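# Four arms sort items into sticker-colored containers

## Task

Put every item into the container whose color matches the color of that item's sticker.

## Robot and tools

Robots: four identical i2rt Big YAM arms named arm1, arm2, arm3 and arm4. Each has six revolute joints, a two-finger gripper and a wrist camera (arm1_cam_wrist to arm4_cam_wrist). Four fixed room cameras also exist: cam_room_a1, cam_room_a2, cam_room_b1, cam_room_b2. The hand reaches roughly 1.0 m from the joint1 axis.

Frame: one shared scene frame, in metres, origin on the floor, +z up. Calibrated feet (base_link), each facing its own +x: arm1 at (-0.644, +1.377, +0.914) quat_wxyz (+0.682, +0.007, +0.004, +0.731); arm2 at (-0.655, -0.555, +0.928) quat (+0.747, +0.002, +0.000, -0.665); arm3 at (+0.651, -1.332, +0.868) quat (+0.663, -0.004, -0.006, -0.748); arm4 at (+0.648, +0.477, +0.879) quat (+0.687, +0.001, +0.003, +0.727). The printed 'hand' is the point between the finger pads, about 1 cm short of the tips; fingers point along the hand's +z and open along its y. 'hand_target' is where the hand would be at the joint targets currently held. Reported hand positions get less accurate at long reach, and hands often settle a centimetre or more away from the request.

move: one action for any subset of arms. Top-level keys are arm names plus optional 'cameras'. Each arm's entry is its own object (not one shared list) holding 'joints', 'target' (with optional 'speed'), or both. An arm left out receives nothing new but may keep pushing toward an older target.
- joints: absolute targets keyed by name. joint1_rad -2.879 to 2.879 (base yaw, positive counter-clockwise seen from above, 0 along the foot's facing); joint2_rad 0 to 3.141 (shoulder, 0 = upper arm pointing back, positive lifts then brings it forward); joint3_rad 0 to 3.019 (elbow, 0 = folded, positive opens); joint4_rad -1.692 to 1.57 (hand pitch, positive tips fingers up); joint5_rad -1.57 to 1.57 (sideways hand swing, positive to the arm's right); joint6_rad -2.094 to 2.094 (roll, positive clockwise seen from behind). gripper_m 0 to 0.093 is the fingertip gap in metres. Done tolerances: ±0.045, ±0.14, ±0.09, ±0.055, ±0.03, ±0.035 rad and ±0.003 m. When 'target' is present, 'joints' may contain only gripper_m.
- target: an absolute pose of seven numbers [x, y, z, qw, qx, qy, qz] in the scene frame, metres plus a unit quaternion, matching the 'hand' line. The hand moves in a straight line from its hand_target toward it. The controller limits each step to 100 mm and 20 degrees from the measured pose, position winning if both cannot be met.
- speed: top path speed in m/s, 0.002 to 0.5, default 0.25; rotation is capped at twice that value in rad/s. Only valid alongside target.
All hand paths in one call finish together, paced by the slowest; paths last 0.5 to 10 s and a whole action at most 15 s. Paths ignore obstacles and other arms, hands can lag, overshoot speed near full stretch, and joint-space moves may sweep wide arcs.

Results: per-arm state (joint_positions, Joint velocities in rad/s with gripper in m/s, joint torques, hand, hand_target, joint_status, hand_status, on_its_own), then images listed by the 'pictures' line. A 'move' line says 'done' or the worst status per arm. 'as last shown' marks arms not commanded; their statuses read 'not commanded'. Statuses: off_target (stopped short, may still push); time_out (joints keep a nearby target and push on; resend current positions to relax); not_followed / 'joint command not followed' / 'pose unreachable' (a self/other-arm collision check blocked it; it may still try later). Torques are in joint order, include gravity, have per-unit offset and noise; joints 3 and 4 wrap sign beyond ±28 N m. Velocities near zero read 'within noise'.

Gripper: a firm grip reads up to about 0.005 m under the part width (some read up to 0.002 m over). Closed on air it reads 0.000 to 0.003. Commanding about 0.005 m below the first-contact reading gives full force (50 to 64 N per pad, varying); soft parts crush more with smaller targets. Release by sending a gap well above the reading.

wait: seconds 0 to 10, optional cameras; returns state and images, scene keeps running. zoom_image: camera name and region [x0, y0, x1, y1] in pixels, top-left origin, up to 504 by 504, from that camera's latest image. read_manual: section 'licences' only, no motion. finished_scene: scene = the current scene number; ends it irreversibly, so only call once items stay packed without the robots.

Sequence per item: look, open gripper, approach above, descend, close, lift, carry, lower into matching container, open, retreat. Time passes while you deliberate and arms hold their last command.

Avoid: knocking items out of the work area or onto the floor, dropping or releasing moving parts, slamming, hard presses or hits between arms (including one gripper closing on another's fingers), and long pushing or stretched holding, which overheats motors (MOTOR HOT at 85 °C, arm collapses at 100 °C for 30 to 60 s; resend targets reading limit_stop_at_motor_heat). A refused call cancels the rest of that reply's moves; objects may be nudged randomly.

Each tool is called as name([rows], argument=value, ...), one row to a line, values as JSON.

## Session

move(arm1={"joints": {"joint1_rad": 1.5, "joint2_rad": 1.073, "joint3_rad": 0.883, "joint4_rad": -0.595, "joint5_rad": 0, "joint6_rad": 0}}, arm2={"joints": {"joint1_rad": -1.6, "joint2_rad": 1.073, "joint3_rad": 0.883, "joint4_rad": -0.595, "joint5_rad": 0, "joint6_rad": 0}}, arm3={"joints": {"joint1_rad": 1.6, "joint2_rad": 1.073, "joint3_rad": 0.883, "joint4_rad": -0.595, "joint5_rad": 0, "joint6_rad": 0}}, arm4={"joints": {"joint1_rad": -1.5, "joint2_rad": 1.073, "joint3_rad": 0.883, "joint4_rad": -0.595, "joint5_rad": 0, "joint6_rad": 0}})

Scene clock: 1.90 s.
Joint torques (N m): arm1=[-1.79 -4.95 14 2.07 0.08 0] | arm2=[0.73 -9.93 12.26 2.82 -0.07 -0.09] | arm3=[1.67 -9 10.76 1.92 0.11 -0.11] | arm4=[0.91 -9.29 10.91 1.68 0.04 0.17]
Motor temperatures (°C): arm1=[20 23 27 23 21 21 21] | arm2=[23 24 26 22 22 20 23] | arm3=[24 23 24 23 24 23 23] | arm4=[22 22 24 22 24 21 24]
Heat: arm1: hottest joint3_rad 27 °C; arm2: hottest joint3_rad 26 °C; arm3: hottest joint1_rad 24 °C; arm4: hottest joint3_rad 24 °C.
move: arm1 done; arm2 done; arm3 done; arm4 done
Joint velocities: within noise
arm1.joint_positions: joint1_rad=+1.498 joint2_rad=+1.079 joint3_rad=+0.857 joint4_rad=-0.612 joint5_rad=-0.002 joint6_rad=+0.007 gripper_m=+0.09398
arm1.joint_status: all done
arm1.hand: x=-1.0807 y=+1.3787 z=+1.1508 quat_wxyz=(+0.000, +0.930, -0.004, -0.367) (m; scene frame)
arm1.hand_target: x=-1.0894 y=+1.3781 z=+1.1707 quat_wxyz=(-0.002, +0.921, -0.001, -0.390) (m; scene frame)
arm1.hand_status: not commanded
arm2.joint_positions: joint1_rad=-1.601 joint2_rad=+1.086 joint3_rad=+0.876 joint4_rad=-0.612 joint5_rad=+0.001 joint6_rad=+0.015 gripper_m=+0.09399
arm2.joint_status: all done
arm2.hand: x=-1.1003 y=-0.5940 z=+1.1643 quat_wxyz=(-0.017, -0.931, -0.034, +0.364) (m; scene frame)
arm2.hand_target: x=-1.1036 y=-0.5951 z=+1.1768 quat_wxyz=(-0.015, -0.923, -0.041, +0.382) (m; scene frame)
arm2.hand_status: not commanded
arm3.joint_positions: joint1_rad=+1.594 joint2_rad=+1.084 joint3_rad=+0.871 joint4_rad=-0.607 joint5_rad=-0.002 joint6_rad=+0.006 gripper_m=+0.09398
arm3.joint_status: all done
arm3.hand: x=+1.0943 y=-1.3721 z=+1.1050 quat_wxyz=(-0.367, -0.045, -0.929, +0.022) (m; scene frame)
arm3.hand_target: x=+1.0984 y=-1.3698 z=+1.1181 quat_wxyz=(-0.383, -0.040, -0.923, +0.024) (m; scene frame)
arm3.hand_status: not commanded
arm4.joint_positions: joint1_rad=-1.502 joint2_rad=+1.084 joint3_rad=+0.858 joint4_rad=-0.611 joint5_rad=+0.001 joint6_rad=-0.012 gripper_m=+0.09398
arm4.joint_status: all done
arm4.hand: x=+1.0873 y=+0.5328 z=+1.1055 quat_wxyz=(-0.356, +0.065, -0.932, -0.018) (m; scene frame)
arm4.hand_target: x=+1.0952 y=+0.5349 z=+1.1266 quat_wxyz=(-0.380, +0.059, -0.923, -0.023) (m; scene frame)
arm4.hand_status: not commanded
pictures: arm1_cam_wrist, arm2_cam_wrist, arm3_cam_wrist, arm4_cam_wrist, cam_room_a1, cam_room_a2, cam_room_b1, cam_room_b2
Images, in order (width x height): arm1_cam_wrist 672x504, arm2_cam_wrist 672x504, arm3_cam_wrist 672x504, arm4_cam_wrist 672x504, cam_room_a1 672x504, cam_room_a2 672x504, cam_room_b1 672x504, cam_room_b2 672x504.

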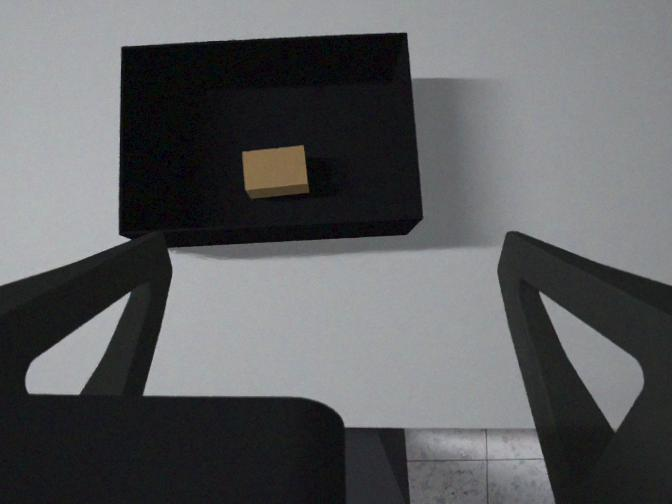

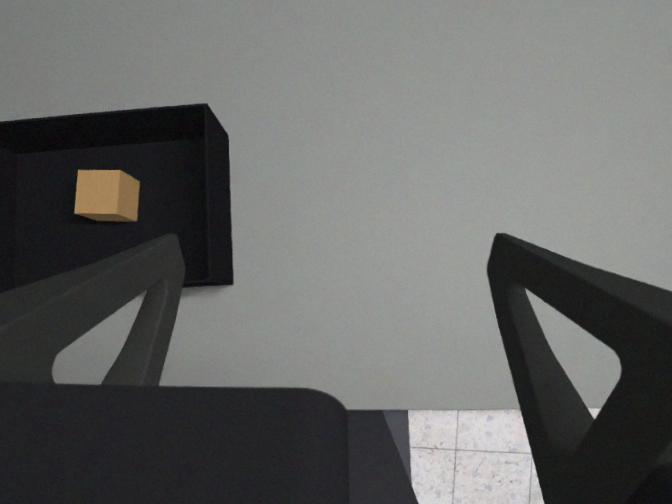

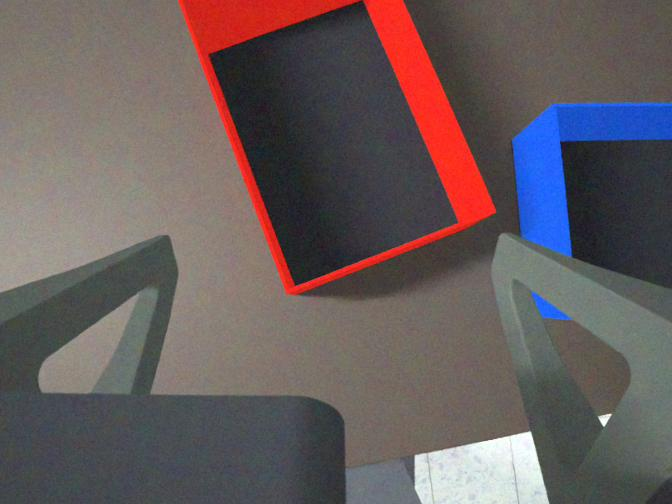

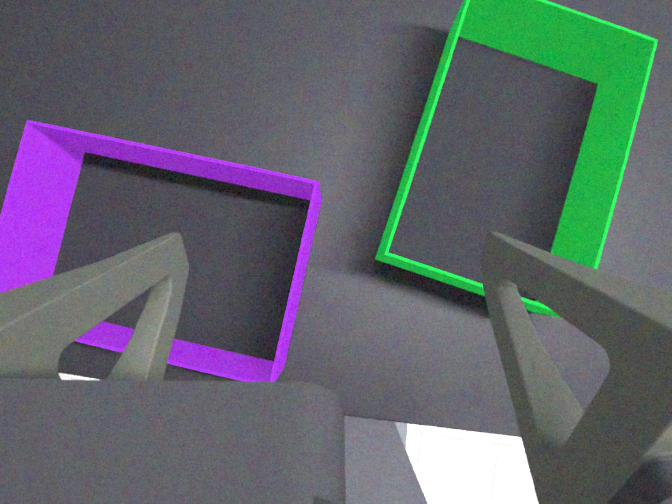

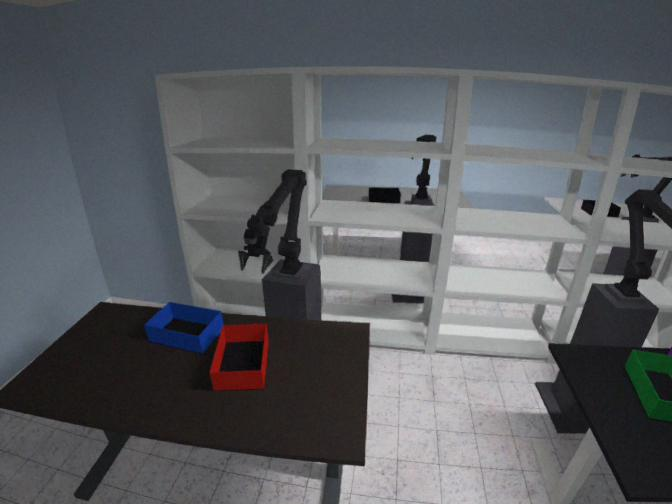

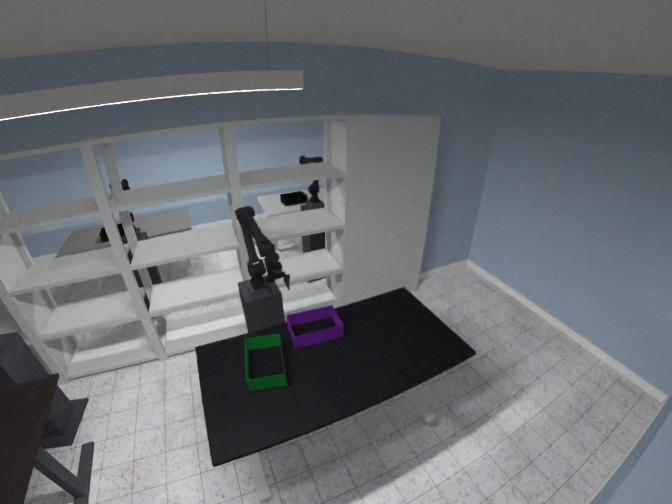

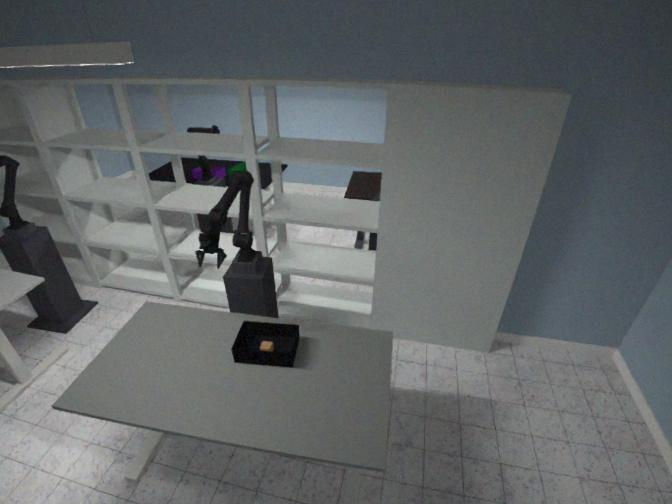

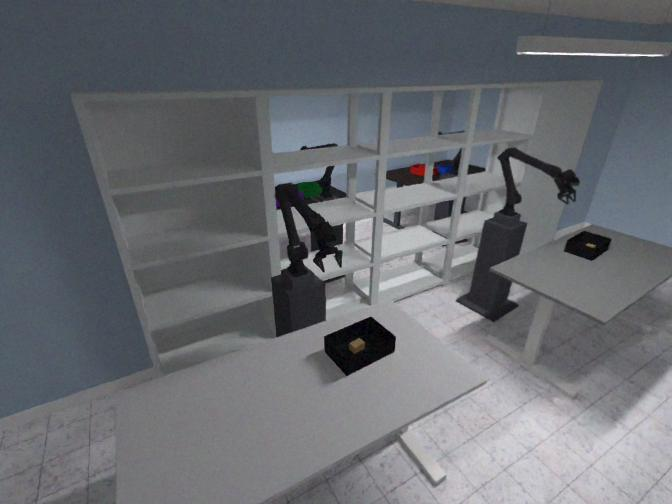

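zoom_image(camera="cam_room_b2", region=[325, 320, 395, 372])

zoom_image(camera="cam_room_b1", region=[230, 318, 304, 372])

zoom_image(camera="arm1_cam_wrist", region=[200, 110, 360, 230])

zoom_image(camera="arm2_cam_wrist", region=[30, 130, 190, 250])

zoom_image(camera="cam_room_b2", region=[560, 225, 620, 270])

Scaled by 7.200.

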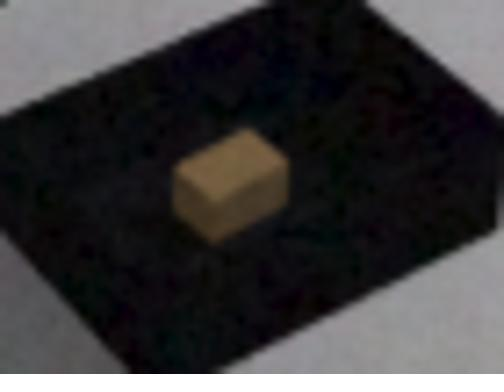

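Scaled by 6.811.

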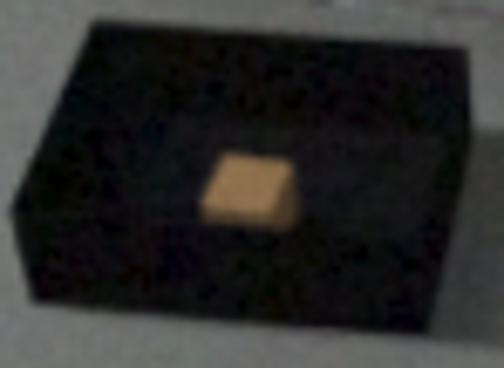

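Scaled by 3.150.

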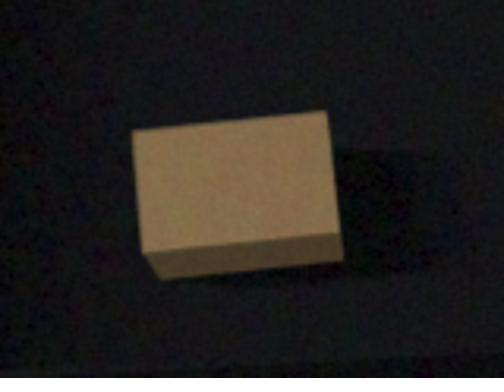

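Scaled by 3.150.

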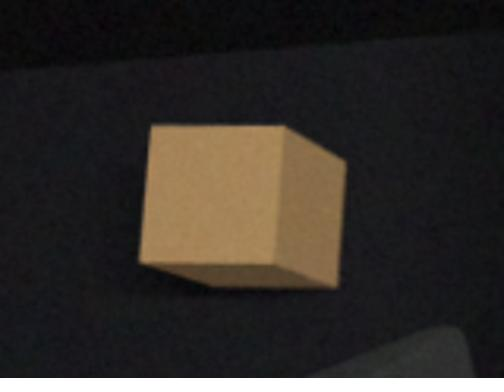

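Scaled by 8.400.

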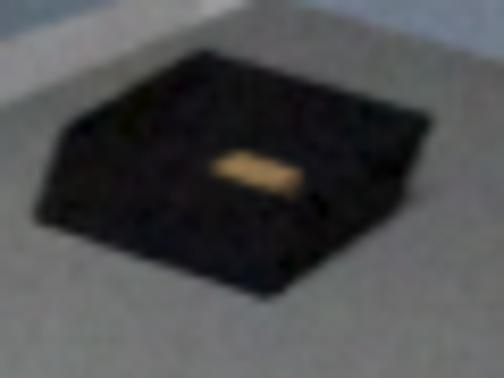

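move(arm1={"target": [-1.2516, 1.3035, 0.865, -0.0075, -0.9865, -0.0474, 0.1562], "speed": 0.3}, arm2={"target": [-1.217, -0.890, 0.865, -0.0057, -0.987, -0.0361, 0.1563], "speed": 0.3}, arm3={"joints": {"joint2_rad": 0.6, "joint3_rad": 1.3, "joint4_rad": -1.0}}, arm4={"joints": {"joint2_rad": 0.6, "joint3_rad": 1.3, "joint4_rad": -1.0}}, cameras=["arm1_cam_wrist","arm2_cam_wrist","arm3_cam_wrist"])

Scene clock: 39.67 s.
Joint torques (N m): arm1=[-0.56 -15.56 12.19 0.53 -0.01 0.12] | arm2=[0.62 -20.54 12.67 0.66 0.04 0.21] | arm3=[1.67 0.73 8.24 1.54 0.11 -0.11] | arm4=[0.91 0.5 8.32 0.9 0.08 0.17]
Motor temperatures (°C): arm1=[20 23 34 23 21 21 21] | arm2=[23 24 32 22 22 20 23] | arm3=[24 23 27 23 24 23 23] | arm4=[22 22 31 22 24 21 24]
Heat: arm1: hottest joint3_rad 34 °C; arm2: hottest joint3_rad 32 °C; arm3: hottest joint3_rad 27 °C; arm4: hottest joint3_rad 31 °C.
move: arm1 off_target; arm2 off_target; arm3 done; arm4 done
Joint velocities: within noise
arm1.joint_positions: joint1_rad=+1.617 joint2_rad=+2.051 joint3_rad=+1.261 joint4_rad=-0.521 joint5_rad=+0.005 joint6_rad=+0.020 gripper_m=+0.09398
arm1.joint_status: not commanded
arm1.hand: x=-1.2301 y=+1.3115 z=+0.8488 quat_wxyz=(+0.004, +0.989, +0.047, -0.137) (m; scene frame)
arm1.hand_target: x=-1.2507 y=+1.3035 z=+0.8657 quat_wxyz=(+0.008, +0.987, +0.047, -0.157) (m; scene frame)
arm1.hand_status: off_target (0.028 m and 2.3 deg from the pose sent, 0.341 m and 25.8 deg at the start)
arm2.joint_positions: joint1_rad=-1.109 joint2_rad=+2.131 joint3_rad=+1.432 joint4_rad=-0.607 joint5_rad=+0.151 joint6_rad=+0.468 gripper_m=+0.09399
arm2.joint_status: not commanded
arm2.hand: x=-1.2025 y=-0.8812 z=+0.8600 quat_wxyz=(+0.000, -0.988, -0.045, +0.150) (m; scene frame)
arm2.hand_target: x=-1.2164 y=-0.8897 z=+0.8653 quat_wxyz=(-0.006, -0.987, -0.036, +0.157) (m; scene frame)
arm2.hand_status: off_target (0.018 m and 1.4 deg from the pose sent, 0.437 m and 24.7 deg at the start)
arm3.joint_positions: joint1_rad=+1.594 joint2_rad=+0.604 joint3_rad=+1.302 joint4_rad=-0.993 joint5_rad=-0.002 joint6_rad=+0.006 gripper_m=+0.09398
arm3.joint_status: all done
arm3.hand: x=+0.9258 y=-1.3509 z=+1.4435 quat_wxyz=(-0.596, -0.037, -0.802, +0.032) (m; scene frame)
arm3.hand_target: x=+0.9239 y=-1.3494 z=+1.4419 quat_wxyz=(-0.594, -0.033, -0.803, +0.033) (m; scene frame)
arm3.hand_status: not commanded
arm4.joint_positions: joint1_rad=-1.502 joint2_rad=+0.606 joint3_rad=+1.295 joint4_rad=-0.989 joint5_rad=+0.001 joint6_rad=-0.012 gripper_m=+0.09398
arm4.joint_status: all done
arm4.hand: x=+0.9275 y=+0.5136 z=+1.4498 quat_wxyz=(-0.591, +0.056, -0.804, -0.032) (m; scene frame)
arm4.hand_target: x=+0.9233 y=+0.5138 z=+1.4515 quat_wxyz=(-0.590, +0.052, -0.805, -0.036) (m; scene frame)
arm4.hand_status: not commanded
pictures: arm1_cam_wrist, arm2_cam_wrist, arm3_cam_wrist
Images, in order (width x height): arm1_cam_wrist 672x504, arm2_cam_wrist 672x504, arm3_cam_wrist 672x504.

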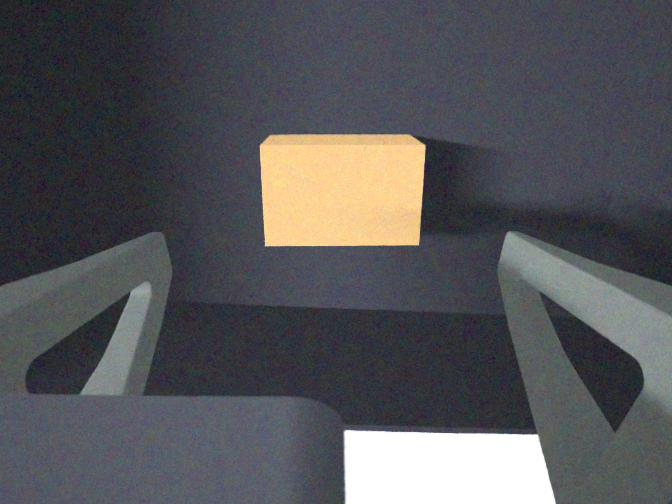

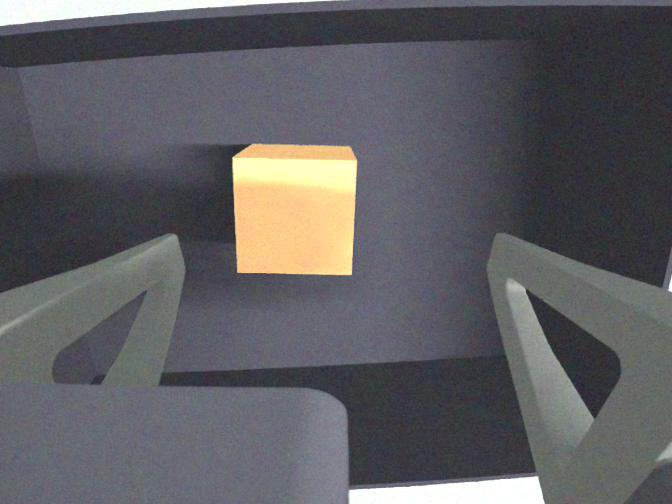

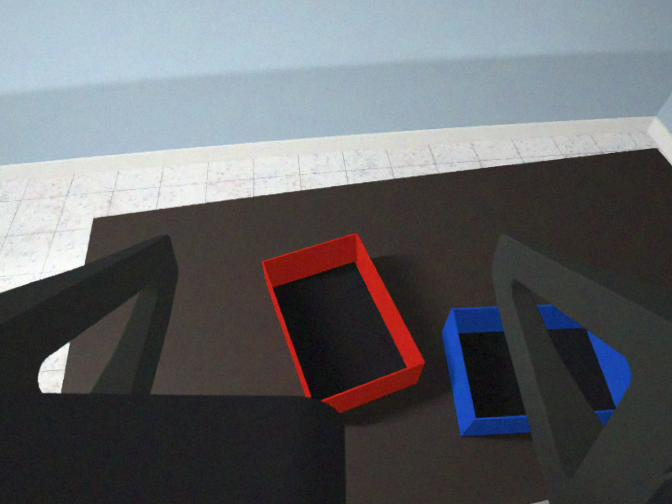

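move(arm1={"target": [-1.2425, 1.309, 0.79, -0.0075, -0.9865, -0.0474, 0.1562], "speed": 0.15}, arm2={"target": [-1.206, -0.912, 0.80, -0.0057, -0.987, -0.0361, 0.1563], "speed": 0.15}, arm3={"joints": {"joint1_rad": -1.99}}, arm4={"joints": {"joint1_rad": 0.9}}, cameras=["arm1_cam_wrist","arm2_cam_wrist"])

Scene clock: 61.27 s.
Joint torques (N m): arm1=[-1.44 -15.44 7.8 1.31 -0.03 0.01] | arm2=[0.97 -20.72 11.55 1.83 0.34 0.22] | arm3=[0.73 0.44 8.35 1.54 -0.06 -0.1] | arm4=[1.2 0.38 8.53 1.06 0.11 0.16]
Motor temperatures (°C): arm1=[20 24 34 23 21 21 21] | arm2=[23 26 34 22 22 20 23] | arm3=[24 23 28 23 24 23 23] | arm4=[22 22 30 22 24 21 24]
Heat: arm1: hottest joint3_rad 34 °C; arm2: hottest joint3_rad 34 °C; arm3: hottest joint3_rad 28 °C; arm4: hottest joint3_rad 30 °C.
move: arm1 done; arm2 off_target; arm3 done; arm4 done
Joint velocities: within noise
arm1.joint_positions: joint1_rad=+1.617 joint2_rad=+2.175 joint3_rad=+1.261 joint4_rad=-0.378 joint5_rad=+0.004 joint6_rad=+0.020 gripper_m=+0.09398
arm1.joint_status: not commanded
arm1.hand: x=-1.2358 y=+1.3109 z=+0.7879 quat_wxyz=(+0.006, +0.988, +0.047, -0.147) (m; scene frame)
arm1.hand_target: x=-1.2425 y=+1.3090 z=+0.7901 quat_wxyz=(+0.008, +0.987, +0.047, -0.156) (m; scene frame)
arm1.hand_status: done (0.007 m and 1.1 deg from the pose sent, 0.060 m and 2.3 deg at the start)
arm2.joint_positions: joint1_rad=-1.073 joint2_rad=+2.245 joint3_rad=+1.447 joint4_rad=-0.533 joint5_rad=+0.155 joint6_rad=+0.508 gripper_m=+0.09399
arm2.joint_status: not commanded
arm2.hand: x=-1.1897 y=-0.8994 z=+0.7995 quat_wxyz=(+0.003, -0.989, -0.044, +0.141) (m; scene frame)
arm2.hand_target: x=-1.2053 y=-0.9115 z=+0.8006 quat_wxyz=(-0.006, -0.987, -0.036, +0.156) (m; scene frame)
arm2.hand_status: off_target (0.021 m and 2.3 deg from the pose sent, 0.068 m and 1.4 deg at the start)
arm3.joint_positions: joint1_rad=-1.979 joint2_rad=+0.604 joint3_rad=+1.302 joint4_rad=-0.993 joint5_rad=+0.002 joint6_rad=+0.005 gripper_m=+0.09402
arm3.joint_status: all done
arm3.hand: x=+0.4116 y=-1.1834 z=+1.4406 quat_wxyz=(+0.150, -0.776, +0.216, +0.573) (m; scene frame)
arm3.hand_target: x=+0.4148 y=-1.1821 z=+1.4390 quat_wxyz=(+0.153, -0.777, +0.218, +0.570) (m; scene frame)
arm3.hand_status: not commanded
arm4.joint_positions: joint1_rad=+0.896 joint2_rad=+0.606 joint3_rad=+1.295 joint4_rad=-0.989 joint5_rad=-0.001 joint6_rad=-0.012 gripper_m=+0.09402
arm4.joint_status: all done
arm4.hand: x=+0.4234 y=+0.6413 z=+1.4517 quat_wxyz=(-0.182, +0.767, -0.241, -0.566) (m; scene frame)
arm4.hand_target: x=+0.4263 y=+0.6382 z=+1.4534 quat_wxyz=(-0.178, +0.766, -0.245, -0.567) (m; scene frame)
arm4.hand_status: not commanded
pictures: arm1_cam_wrist, arm2_cam_wrist
Images, in order (width x height): arm1_cam_wrist 672x504, arm2_cam_wrist 672x504.

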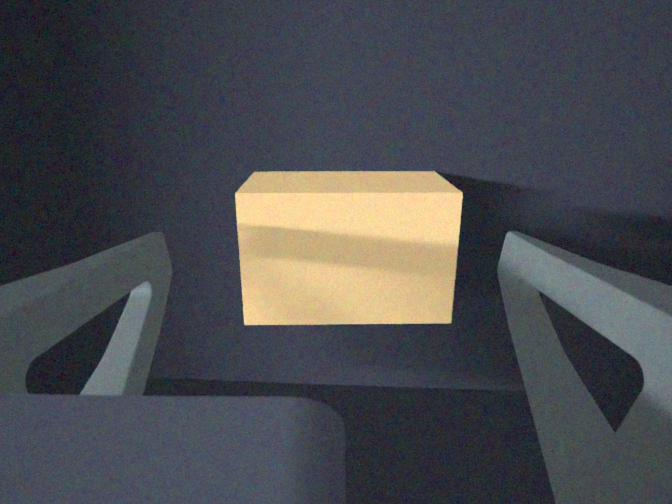

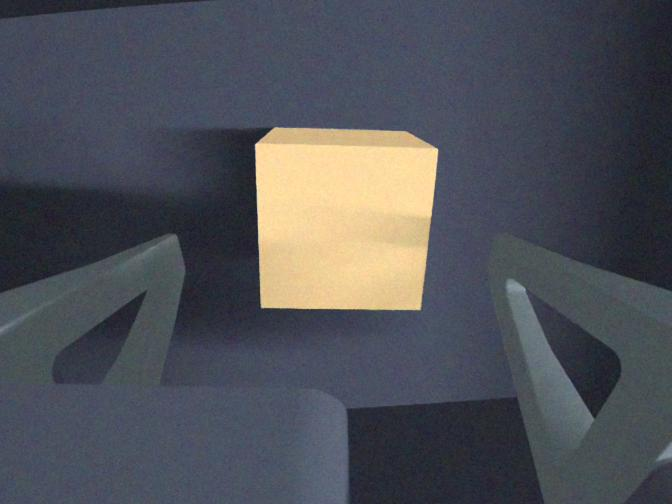

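move(arm1={"target": [-1.2314, 1.318, 0.731, -0.0075, -0.9865, -0.0474, 0.1562], "speed": 0.1}, arm2={"target": [-1.2035, -0.907, 0.741, -0.0057, -0.987, -0.0361, 0.1563], "speed": 0.1}, cameras=["arm1_cam_wrist","arm2_cam_wrist"])

move(arm1={"joints": {"gripper_m": 0.064}}, arm2={"joints": {"gripper_m": 0.047}}, cameras=["arm1_cam_wrist","arm2_cam_wrist"])

Scene clock: 78.43 s.
Joint torques (N m): arm1=[-2.37 -15.91 6.39 1.29 -0.08 -0.05] | arm2=[0.62 -20.66 10.65 1.85 0.3 0.17] | arm3=[0.56 0.32 8.34 1.59 -0.06 -0.1] | arm4=[0.97 0.38 8.35 1.06 0.13 0.17]
Motor temperatures (°C): arm1=[20 24 33 23 21 21 21] | arm2=[23 25 32 22 22 20 23] | arm3=[24 23 28 23 24 23 23] | arm4=[22 22 30 22 24 21 24]
Heat: arm1: hottest joint3_rad 33 °C; arm2: hottest joint3_rad 32 °C; arm3: hottest joint3_rad 28 °C; arm4: hottest joint3_rad 30 °C.
move: arm1 done; arm2 off_target
Joint velocities: within noise
arm1.joint_positions: joint1_rad=+1.616 joint2_rad=+2.279 joint3_rad=+1.245 joint4_rad=-0.249 joint5_rad=+0.000 joint6_rad=+0.015 gripper_m=+0.09398
arm1.joint_status: not commanded
arm1.hand: x=-1.2280 y=+1.3118 z=+0.7330 quat_wxyz=(+0.008, +0.987, +0.049, -0.151) (m; scene frame)
arm1.hand_target: x=-1.2313 y=+1.3181 z=+0.7310 quat_wxyz=(+0.007, +0.987, +0.047, -0.156) (m; scene frame)
arm1.hand_status: done (0.007 m and 0.6 deg from the pose sent, 0.058 m and 1.1 deg at the start)
arm2.joint_positions: joint1_rad=-1.073 joint2_rad=+2.346 joint3_rad=+1.452 joint4_rad=-0.430 joint5_rad=+0.155 joint6_rad=+0.508 gripper_m=+0.09399
arm2.joint_status: not commanded
arm2.hand: x=-1.1881 y=-0.8982 z=+0.7449 quat_wxyz=(+0.002, -0.989, -0.043, +0.144) (m; scene frame)
arm2.hand_target: x=-1.2029 y=-0.9066 z=+0.7416 quat_wxyz=(-0.006, -0.987, -0.036, +0.156) (m; scene frame)
arm2.hand_status: off_target (0.018 m and 1.9 deg from the pose sent, 0.061 m and 2.3 deg at the start)
arm3, arm4: as last shown
pictures: arm1_cam_wrist, arm2_cam_wrist
Images, in order (width x height): arm1_cam_wrist 672x504, arm2_cam_wrist 672x504.

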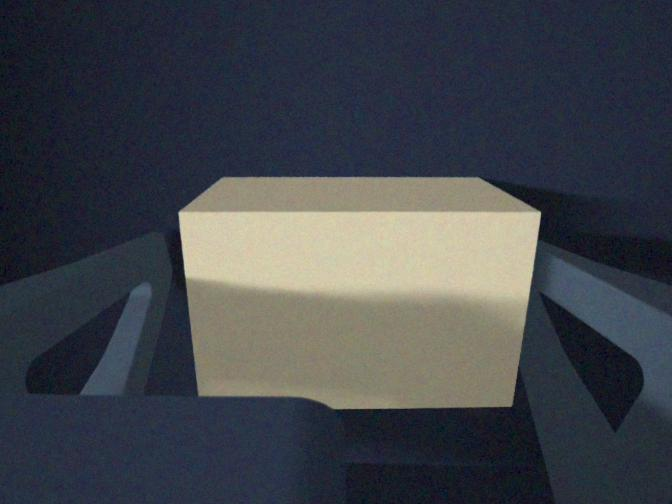

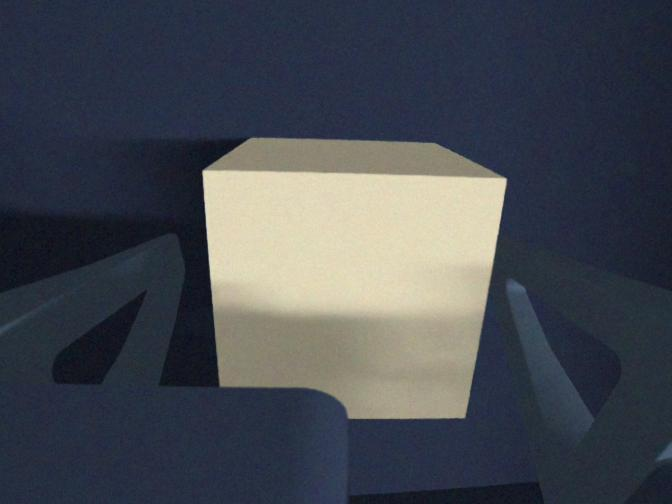

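Scene clock: 79.03 s.
Joint torques (N m): arm1=[-2.49 -15.79 6.26 1.52 -0.01 -0.08] | arm2=[0.62 -20.78 10.65 1.83 0.27 0.17] | arm3=[0.32 0.32 8.32 1.55 -0.05 -0.11] | arm4=[0.91 0.85 8.39 1.05 0.11 0.16]
Motor temperatures (°C): arm1=[20 24 33 23 21 21 21] | arm2=[23 25 32 22 22 20 23] | arm3=[24 23 28 23 24 23 23] | arm4=[22 22 30 22 24 21 24]
Heat: arm1: hottest joint3_rad 33 °C; arm2: hottest joint3_rad 32 °C; arm3: hottest joint3_rad 28 °C; arm4: hottest joint3_rad 30 °C.
move: arm1 off_target; arm2 off_target
Joint velocities: within noise
arm1.joint_positions: joint1_rad=+1.615 joint2_rad=+2.279 joint3_rad=+1.245 joint4_rad=-0.249 joint5_rad=-0.001 joint6_rad=+0.015 gripper_m=+0.06900
arm1.joint_status: gripper_m off_target (ended at +0.06903, target +0.06400)
arm1.hand: x=-1.2280 y=+1.3121 z=+0.7330 quat_wxyz=(+0.008, +0.987, +0.049, -0.151) (m; scene frame)
arm1.hand_target: x=-1.2313 y=+1.3181 z=+0.7310 quat_wxyz=(+0.007, +0.987, +0.047, -0.156) (m; scene frame)
arm1.hand_status: not commanded
arm2.joint_positions: joint1_rad=-1.073 joint2_rad=+2.346 joint3_rad=+1.452 joint4_rad=-0.430 joint5_rad=+0.156 joint6_rad=+0.508 gripper_m=+0.05298
arm2.joint_status: gripper_m off_target (ended at +0.05301, target +0.04700)
arm2.hand: x=-1.1882 y=-0.8982 z=+0.7449 quat_wxyz=(+0.002, -0.989, -0.043, +0.144) (m; scene frame)
arm2.hand_target: x=-1.2029 y=-0.9066 z=+0.7416 quat_wxyz=(-0.006, -0.987, -0.036, +0.156) (m; scene frame)
arm2.hand_status: not commanded
arm3, arm4: as last shown
pictures: arm1_cam_wrist, arm2_cam_wrist
Images, in order (width x height): arm1_cam_wrist 672x504, arm2_cam_wrist 672x504.

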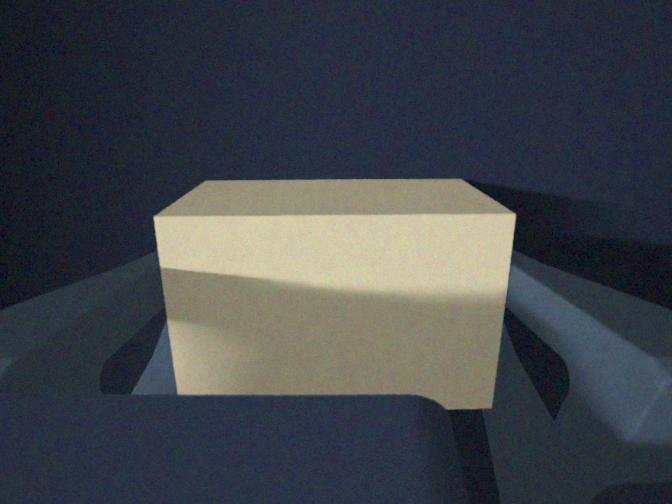

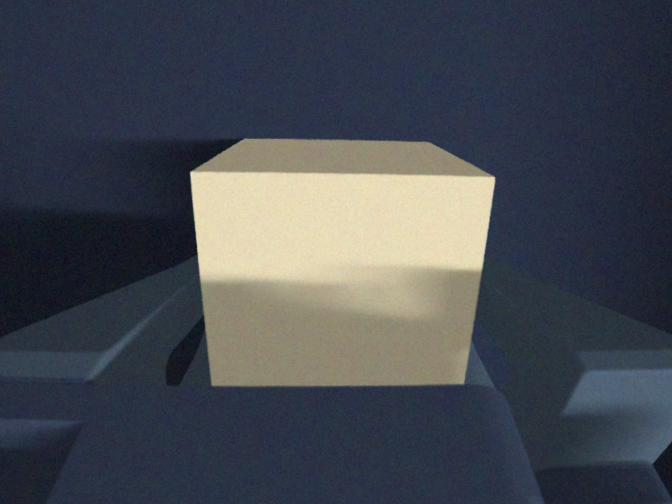

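move(arm1={"target": [-1.2314, 1.318, 0.93, -0.0075, -0.9865, -0.0474, 0.1562], "speed": 0.25}, arm2={"target": [-1.2035, -0.907, 0.93, -0.0057, -0.987, -0.0361, 0.1563], "speed": 0.25}, cameras=[])

move(arm1={"joints": {"joint2_rad": 0.6, "joint3_rad": 1.3, "joint4_rad": -0.3, "joint5_rad": 0, "joint6_rad": 0}}, arm2={"joints": {"joint1_rad": -1.6, "joint2_rad": 0.6, "joint3_rad": 1.3, "joint4_rad": -0.3, "joint5_rad": 0, "joint6_rad": 0}}, cameras=["cam_room_b1","cam_room_b2","arm3_cam_wrist","arm4_cam_wrist"])

zoom_image(camera="cam_room_b1", region=[150, 80, 350, 280])

zoom_image(camera="cam_room_b2", region=[230, 120, 430, 320])

Scene clock: 88.00 s.
Joint torques (N m): arm1=[-3.08 -15.56 12.78 0.51 -0.04 0.01] | arm2=[0.62 -22.3 13.22 0.69 0.27 0.17] | arm3=[0.38 0.38 8.29 1.51 -0.05 -0.11] | arm4=[0.91 0.03 8.31 0.99 0.11 0.16]
Motor temperatures (°C): arm1=[20 25 32 23 21 21 21] | arm2=[23 26 32 22 22 20 23] | arm3=[24 23 28 23 24 23 23] | arm4=[21 22 30 22 24 21 24]
Heat: arm1: hottest joint3_rad 32 °C; arm2: hottest joint3_rad 32 °C; arm3: hottest joint3_rad 28 °C; arm4: hottest joint3_rad 30 °C.
move: arm1 off_target; arm2 off_target
Joint velocities: within noise
arm1.joint_positions: joint1_rad=+1.614 joint2_rad=+1.911 joint3_rad=+1.223 joint4_rad=-0.634 joint5_rad=-0.001 joint6_rad=+0.014 gripper_m=+0.06900
arm1.joint_status: not commanded
arm1.hand: x=-1.2078 y=+1.3141 z=+0.9064 quat_wxyz=(+0.006, +0.990, +0.049, -0.131) (m; scene frame)
arm1.hand_target: x=-1.2301 y=+1.3182 z=+0.9305 quat_wxyz=(+0.007, +0.987, +0.047, -0.156) (m; scene frame)
arm1.hand_status: off_target (0.034 m and 2.9 deg from the pose sent, 0.197 m and 0.6 deg at the start)
arm2.joint_positions: joint1_rad=-1.073 joint2_rad=+2.053 joint3_rad=+1.460 joint4_rad=-0.742 joint5_rad=+0.156 joint6_rad=+0.508 gripper_m=+0.05298
arm2.joint_status: not commanded
arm2.hand: x=-1.1863 y=-0.8971 z=+0.9101 quat_wxyz=(+0.005, -0.989, -0.044, +0.139) (m; scene frame)
arm2.hand_target: x=-1.2027 y=-0.9064 z=+0.9303 quat_wxyz=(-0.006, -0.987, -0.036, +0.156) (m; scene frame)
arm2.hand_status: off_target (0.028 m and 2.4 deg from the pose sent, 0.186 m and 1.9 deg at the start)
arm3, arm4: as last shown
pictures: none
No camera images: "cameras" was empty.

Scene clock: 89.80 s.
Joint torques (N m): arm1=[-2.08 4.72 10.04 1.52 0.1 -0.06] | arm2=[0.56 0.03 9.74 2.36 -0.01 -0.07] | arm3=[0.62 0.32 8.38 1.52 -0.06 -0.1] | arm4=[1.32 0.56 8.38 0.95 0.12 0.19]
Motor temperatures (°C): arm1=[20 25 32 23 21 21 22] | arm2=[23 26 32 22 22 20 23] | arm3=[24 23 28 23 24 23 23] | arm4=[21 22 30 22 24 21 24]
Heat: arm1: hottest joint3_rad 32 °C; arm2: hottest joint3_rad 32 °C; arm3: hottest joint3_rad 28 °C; arm4: hottest joint3_rad 30 °C.
move: arm1 done; arm2 done
Joint velocities: within noise
arm1.joint_positions: joint1_rad=+1.614 joint2_rad=+0.592 joint3_rad=+1.291 joint4_rad=-0.305 joint5_rad=-0.001 joint6_rad=+0.008 gripper_m=+0.06900
arm1.joint_status: all done
arm1.hand: x=-0.8956 y=+1.3460 z=+1.6564 quat_wxyz=(+0.049, +0.548, +0.031, -0.835) (m; scene frame)
arm1.hand_target: x=-0.8972 y=+1.3490 z=+1.6603 quat_wxyz=(+0.041, +0.545, +0.029, -0.837) (m; scene frame)
arm1.hand_status: not commanded
arm2.joint_positions: joint1_rad=-1.598 joint2_rad=+0.602 joint3_rad=+1.300 joint4_rad=-0.303 joint5_rad=+0.000 joint6_rad=+0.014 gripper_m=+0.05300
arm2.joint_status: all done
arm2.hand: x=-0.9233 y=-0.5813 z=+1.6685 quat_wxyz=(-0.042, -0.555, -0.022, +0.831) (m; scene frame)
arm2.hand_target: x=-0.9220 y=-0.5806 z=+1.6697 quat_wxyz=(-0.036, -0.553, -0.026, +0.832) (m; scene frame)
arm2.hand_status: not commanded
arm3, arm4: as last shown
pictures: arm3_cam_wrist, arm4_cam_wrist, cam_room_b1, cam_room_b2
Images, in order (width x height): arm3_cam_wrist 672x504, arm4_cam_wrist 672x504, cam_room_b1 672x504, cam_room_b2 672x504.

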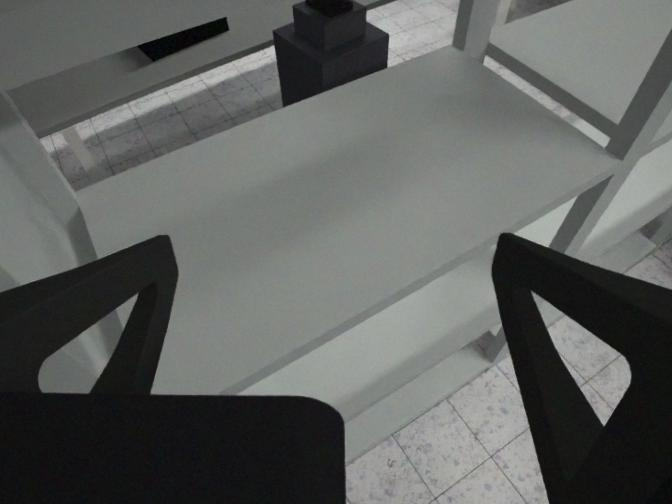

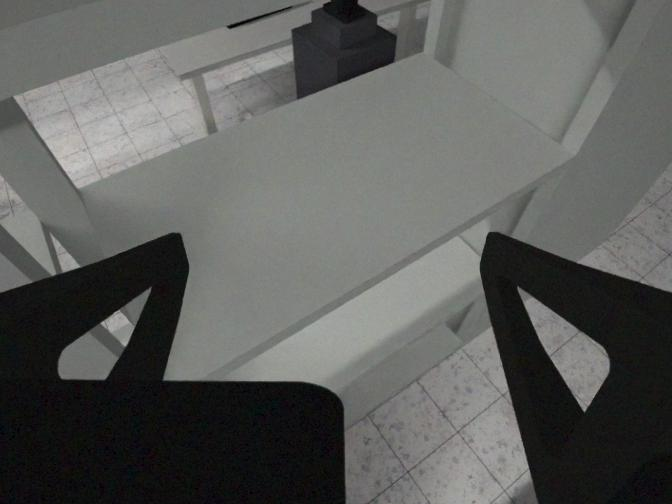

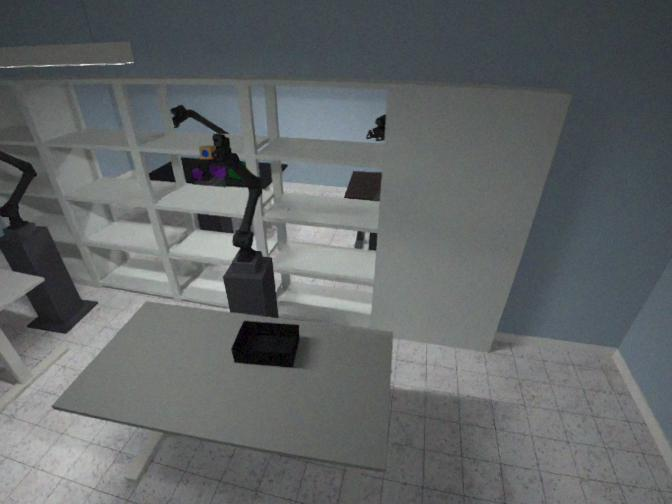

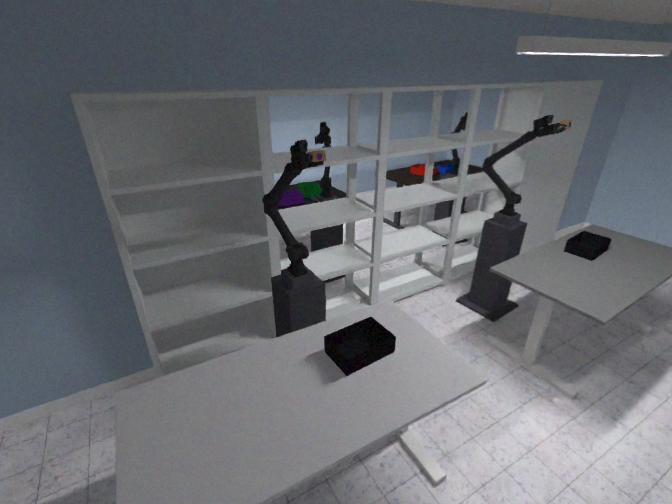

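Scaled by 2.520.

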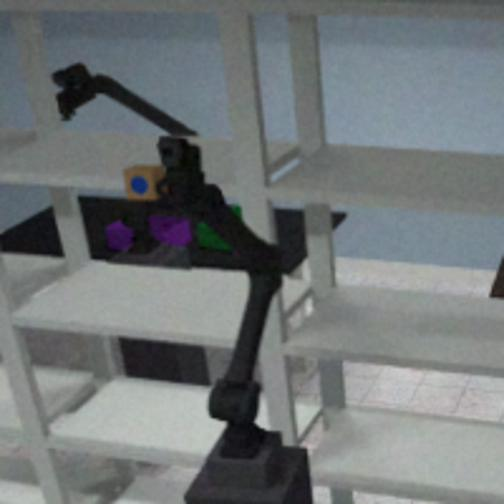

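Scaled by 2.520.

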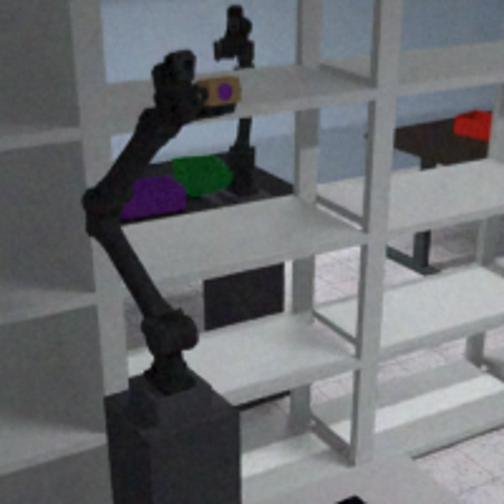

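move(arm1={"joints": {"joint2_rad": 0.6, "joint3_rad": 1.3, "joint4_rad": -1.3, "joint5_rad": 0, "joint6_rad": 0}}, arm2={"joints": {"joint2_rad": 0.6, "joint3_rad": 1.3, "joint4_rad": -1.3, "joint5_rad": 0, "joint6_rad": 0}}, cameras=[])

move(arm1={"joints": {"joint1_rad": -2.243}}, arm2={"joints": {"joint1_rad": 0.92}}, cameras=["cam_room_a1", "cam_room_a2"])

Scene clock: 149.00 s.
Joint torques (N m): arm1=[-2.49 4.42 10.28 1.29 0.03 -0.07] | arm2=[0.62 0.03 9.88 1.95 -0.01 -0.06] | arm3=[0.5 0.5 8.36 1.58 -0.06 -0.1] | arm4=[0.97 1.08 8.27 0.99 0.14 0.13]
Motor temperatures (°C): arm1=[20 24 31 23 21 21 22] | arm2=[23 25 30 22 22 20 24] | arm3=[24 23 29 23 24 23 23] | arm4=[21 22 30 22 24 21 24]
Heat: arm1: hottest joint3_rad 31 °C; arm2: hottest joint3_rad 30 °C; arm3: hottest joint3_rad 29 °C; arm4: hottest joint3_rad 30 °C.
move: arm1 done; arm2 done
Joint velocities: within noise
arm1.joint_positions: joint1_rad=+1.614 joint2_rad=+0.594 joint3_rad=+1.291 joint4_rad=-1.293 joint5_rad=-0.001 joint6_rad=+0.007 gripper_m=+0.06900
arm1.joint_status: all done
arm1.hand: x=-0.8768 y=+1.3492 z=+1.4236 quat_wxyz=(+0.027, +0.879, +0.047, -0.474) (m; scene frame)
arm1.hand_target: x=-0.8774 y=+1.3521 z=+1.4252 quat_wxyz=(+0.022, +0.880, +0.045, -0.473) (m; scene frame)
arm1.hand_status: not commanded
arm2.joint_positions: joint1_rad=-1.598 joint2_rad=+0.602 joint3_rad=+1.300 joint4_rad=-1.288 joint5_rad=+0.000 joint6_rad=+0.014 gripper_m=+0.05300
arm2.joint_status: all done
arm2.hand: x=-0.9001 y=-0.5785 z=+1.4370 quat_wxyz=(-0.023, -0.882, -0.034, +0.469) (m; scene frame)
arm2.hand_target: x=-0.8979 y=-0.5777 z=+1.4352 quat_wxyz=(-0.019, -0.884, -0.039, +0.465) (m; scene frame)
arm2.hand_status: not commanded
arm3, arm4: as last shown
pictures: none
No camera images: "cameras" was empty.

Scene clock: 151.60 s.
Joint torques (N m): arm1=[-2.67 3.84 10.52 1.44 -0.04 -0.05] | arm2=[1.03 0.15 9.85 1.94 0.02 -0.06] | arm3=[0.62 0.44 8.35 1.55 -0.05 -0.1] | arm4=[0.97 0.85 8.29 1.06 0.1 0.15]
Motor temperatures (°C): arm1=[20 24 31 23 21 21 22] | arm2=[23 25 30 22 22 20 24] | arm3=[24 23 29 23 24 23 23] | arm4=[21 22 30 22 24 21 24]
Heat: arm1: hottest joint3_rad 31 °C; arm2: hottest joint3_rad 30 °C; arm3: hottest joint3_rad 29 °C; arm4: hottest joint3_rad 30 °C.
move: arm1 done; arm2 done
Joint velocities: within noise
arm1.joint_positions: joint1_rad=-2.236 joint2_rad=+0.595 joint3_rad=+1.291 joint4_rad=-1.293 joint5_rad=+0.002 joint6_rad=+0.006 gripper_m=+0.06902
arm1.joint_status: all done
arm1.hand: x=-0.4355 y=+1.2391 z=+1.4163 quat_wxyz=(-0.441, -0.262, -0.847, +0.138) (m; scene frame)
arm1.hand_target: x=-0.4362 y=+1.2379 z=+1.4181 quat_wxyz=(-0.439, -0.262, -0.848, +0.140) (m; scene frame)
arm1.hand_status: not commanded
arm2.joint_positions: joint1_rad=+0.915 joint2_rad=+0.602 joint3_rad=+1.300 joint4_rad=-1.288 joint5_rad=+0.000 joint6_rad=+0.013 gripper_m=+0.05303
arm2.joint_status: all done
arm2.hand: x=-0.4459 y=-0.6829 z=+1.4375 quat_wxyz=(-0.455, -0.241, -0.849, +0.121) (m; scene frame)
arm2.hand_target: x=-0.4473 y=-0.6809 z=+1.4358 quat_wxyz=(-0.451, -0.234, -0.853, +0.122) (m; scene frame)
arm2.hand_status: not commanded
arm3, arm4: as last shown
pictures: cam_room_a1, cam_room_a2
Images, in order (width x height): cam_room_a1 672x504, cam_room_a2 672x504.

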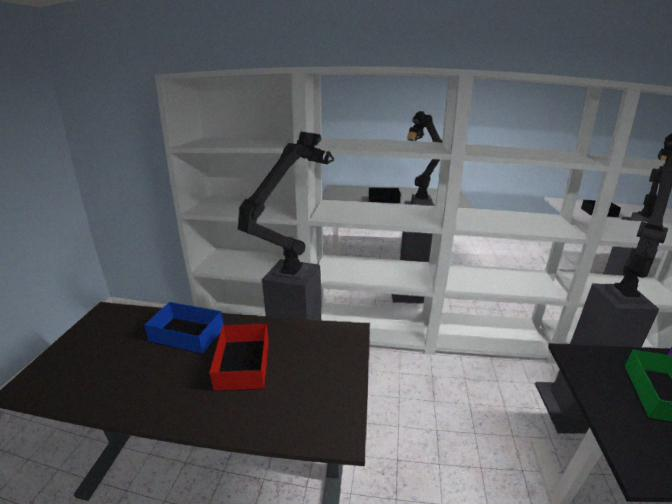

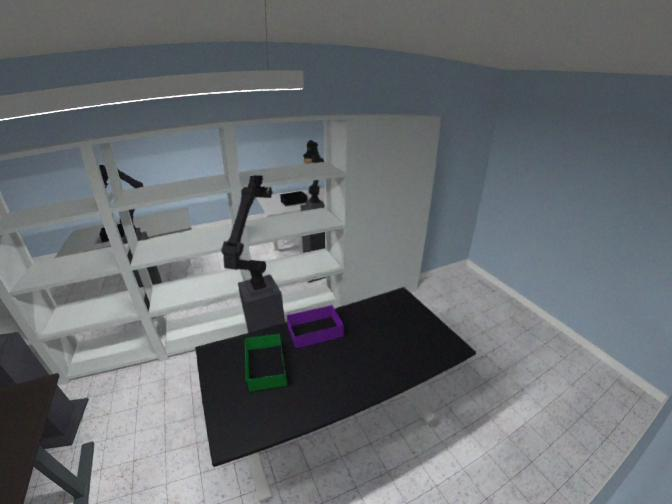

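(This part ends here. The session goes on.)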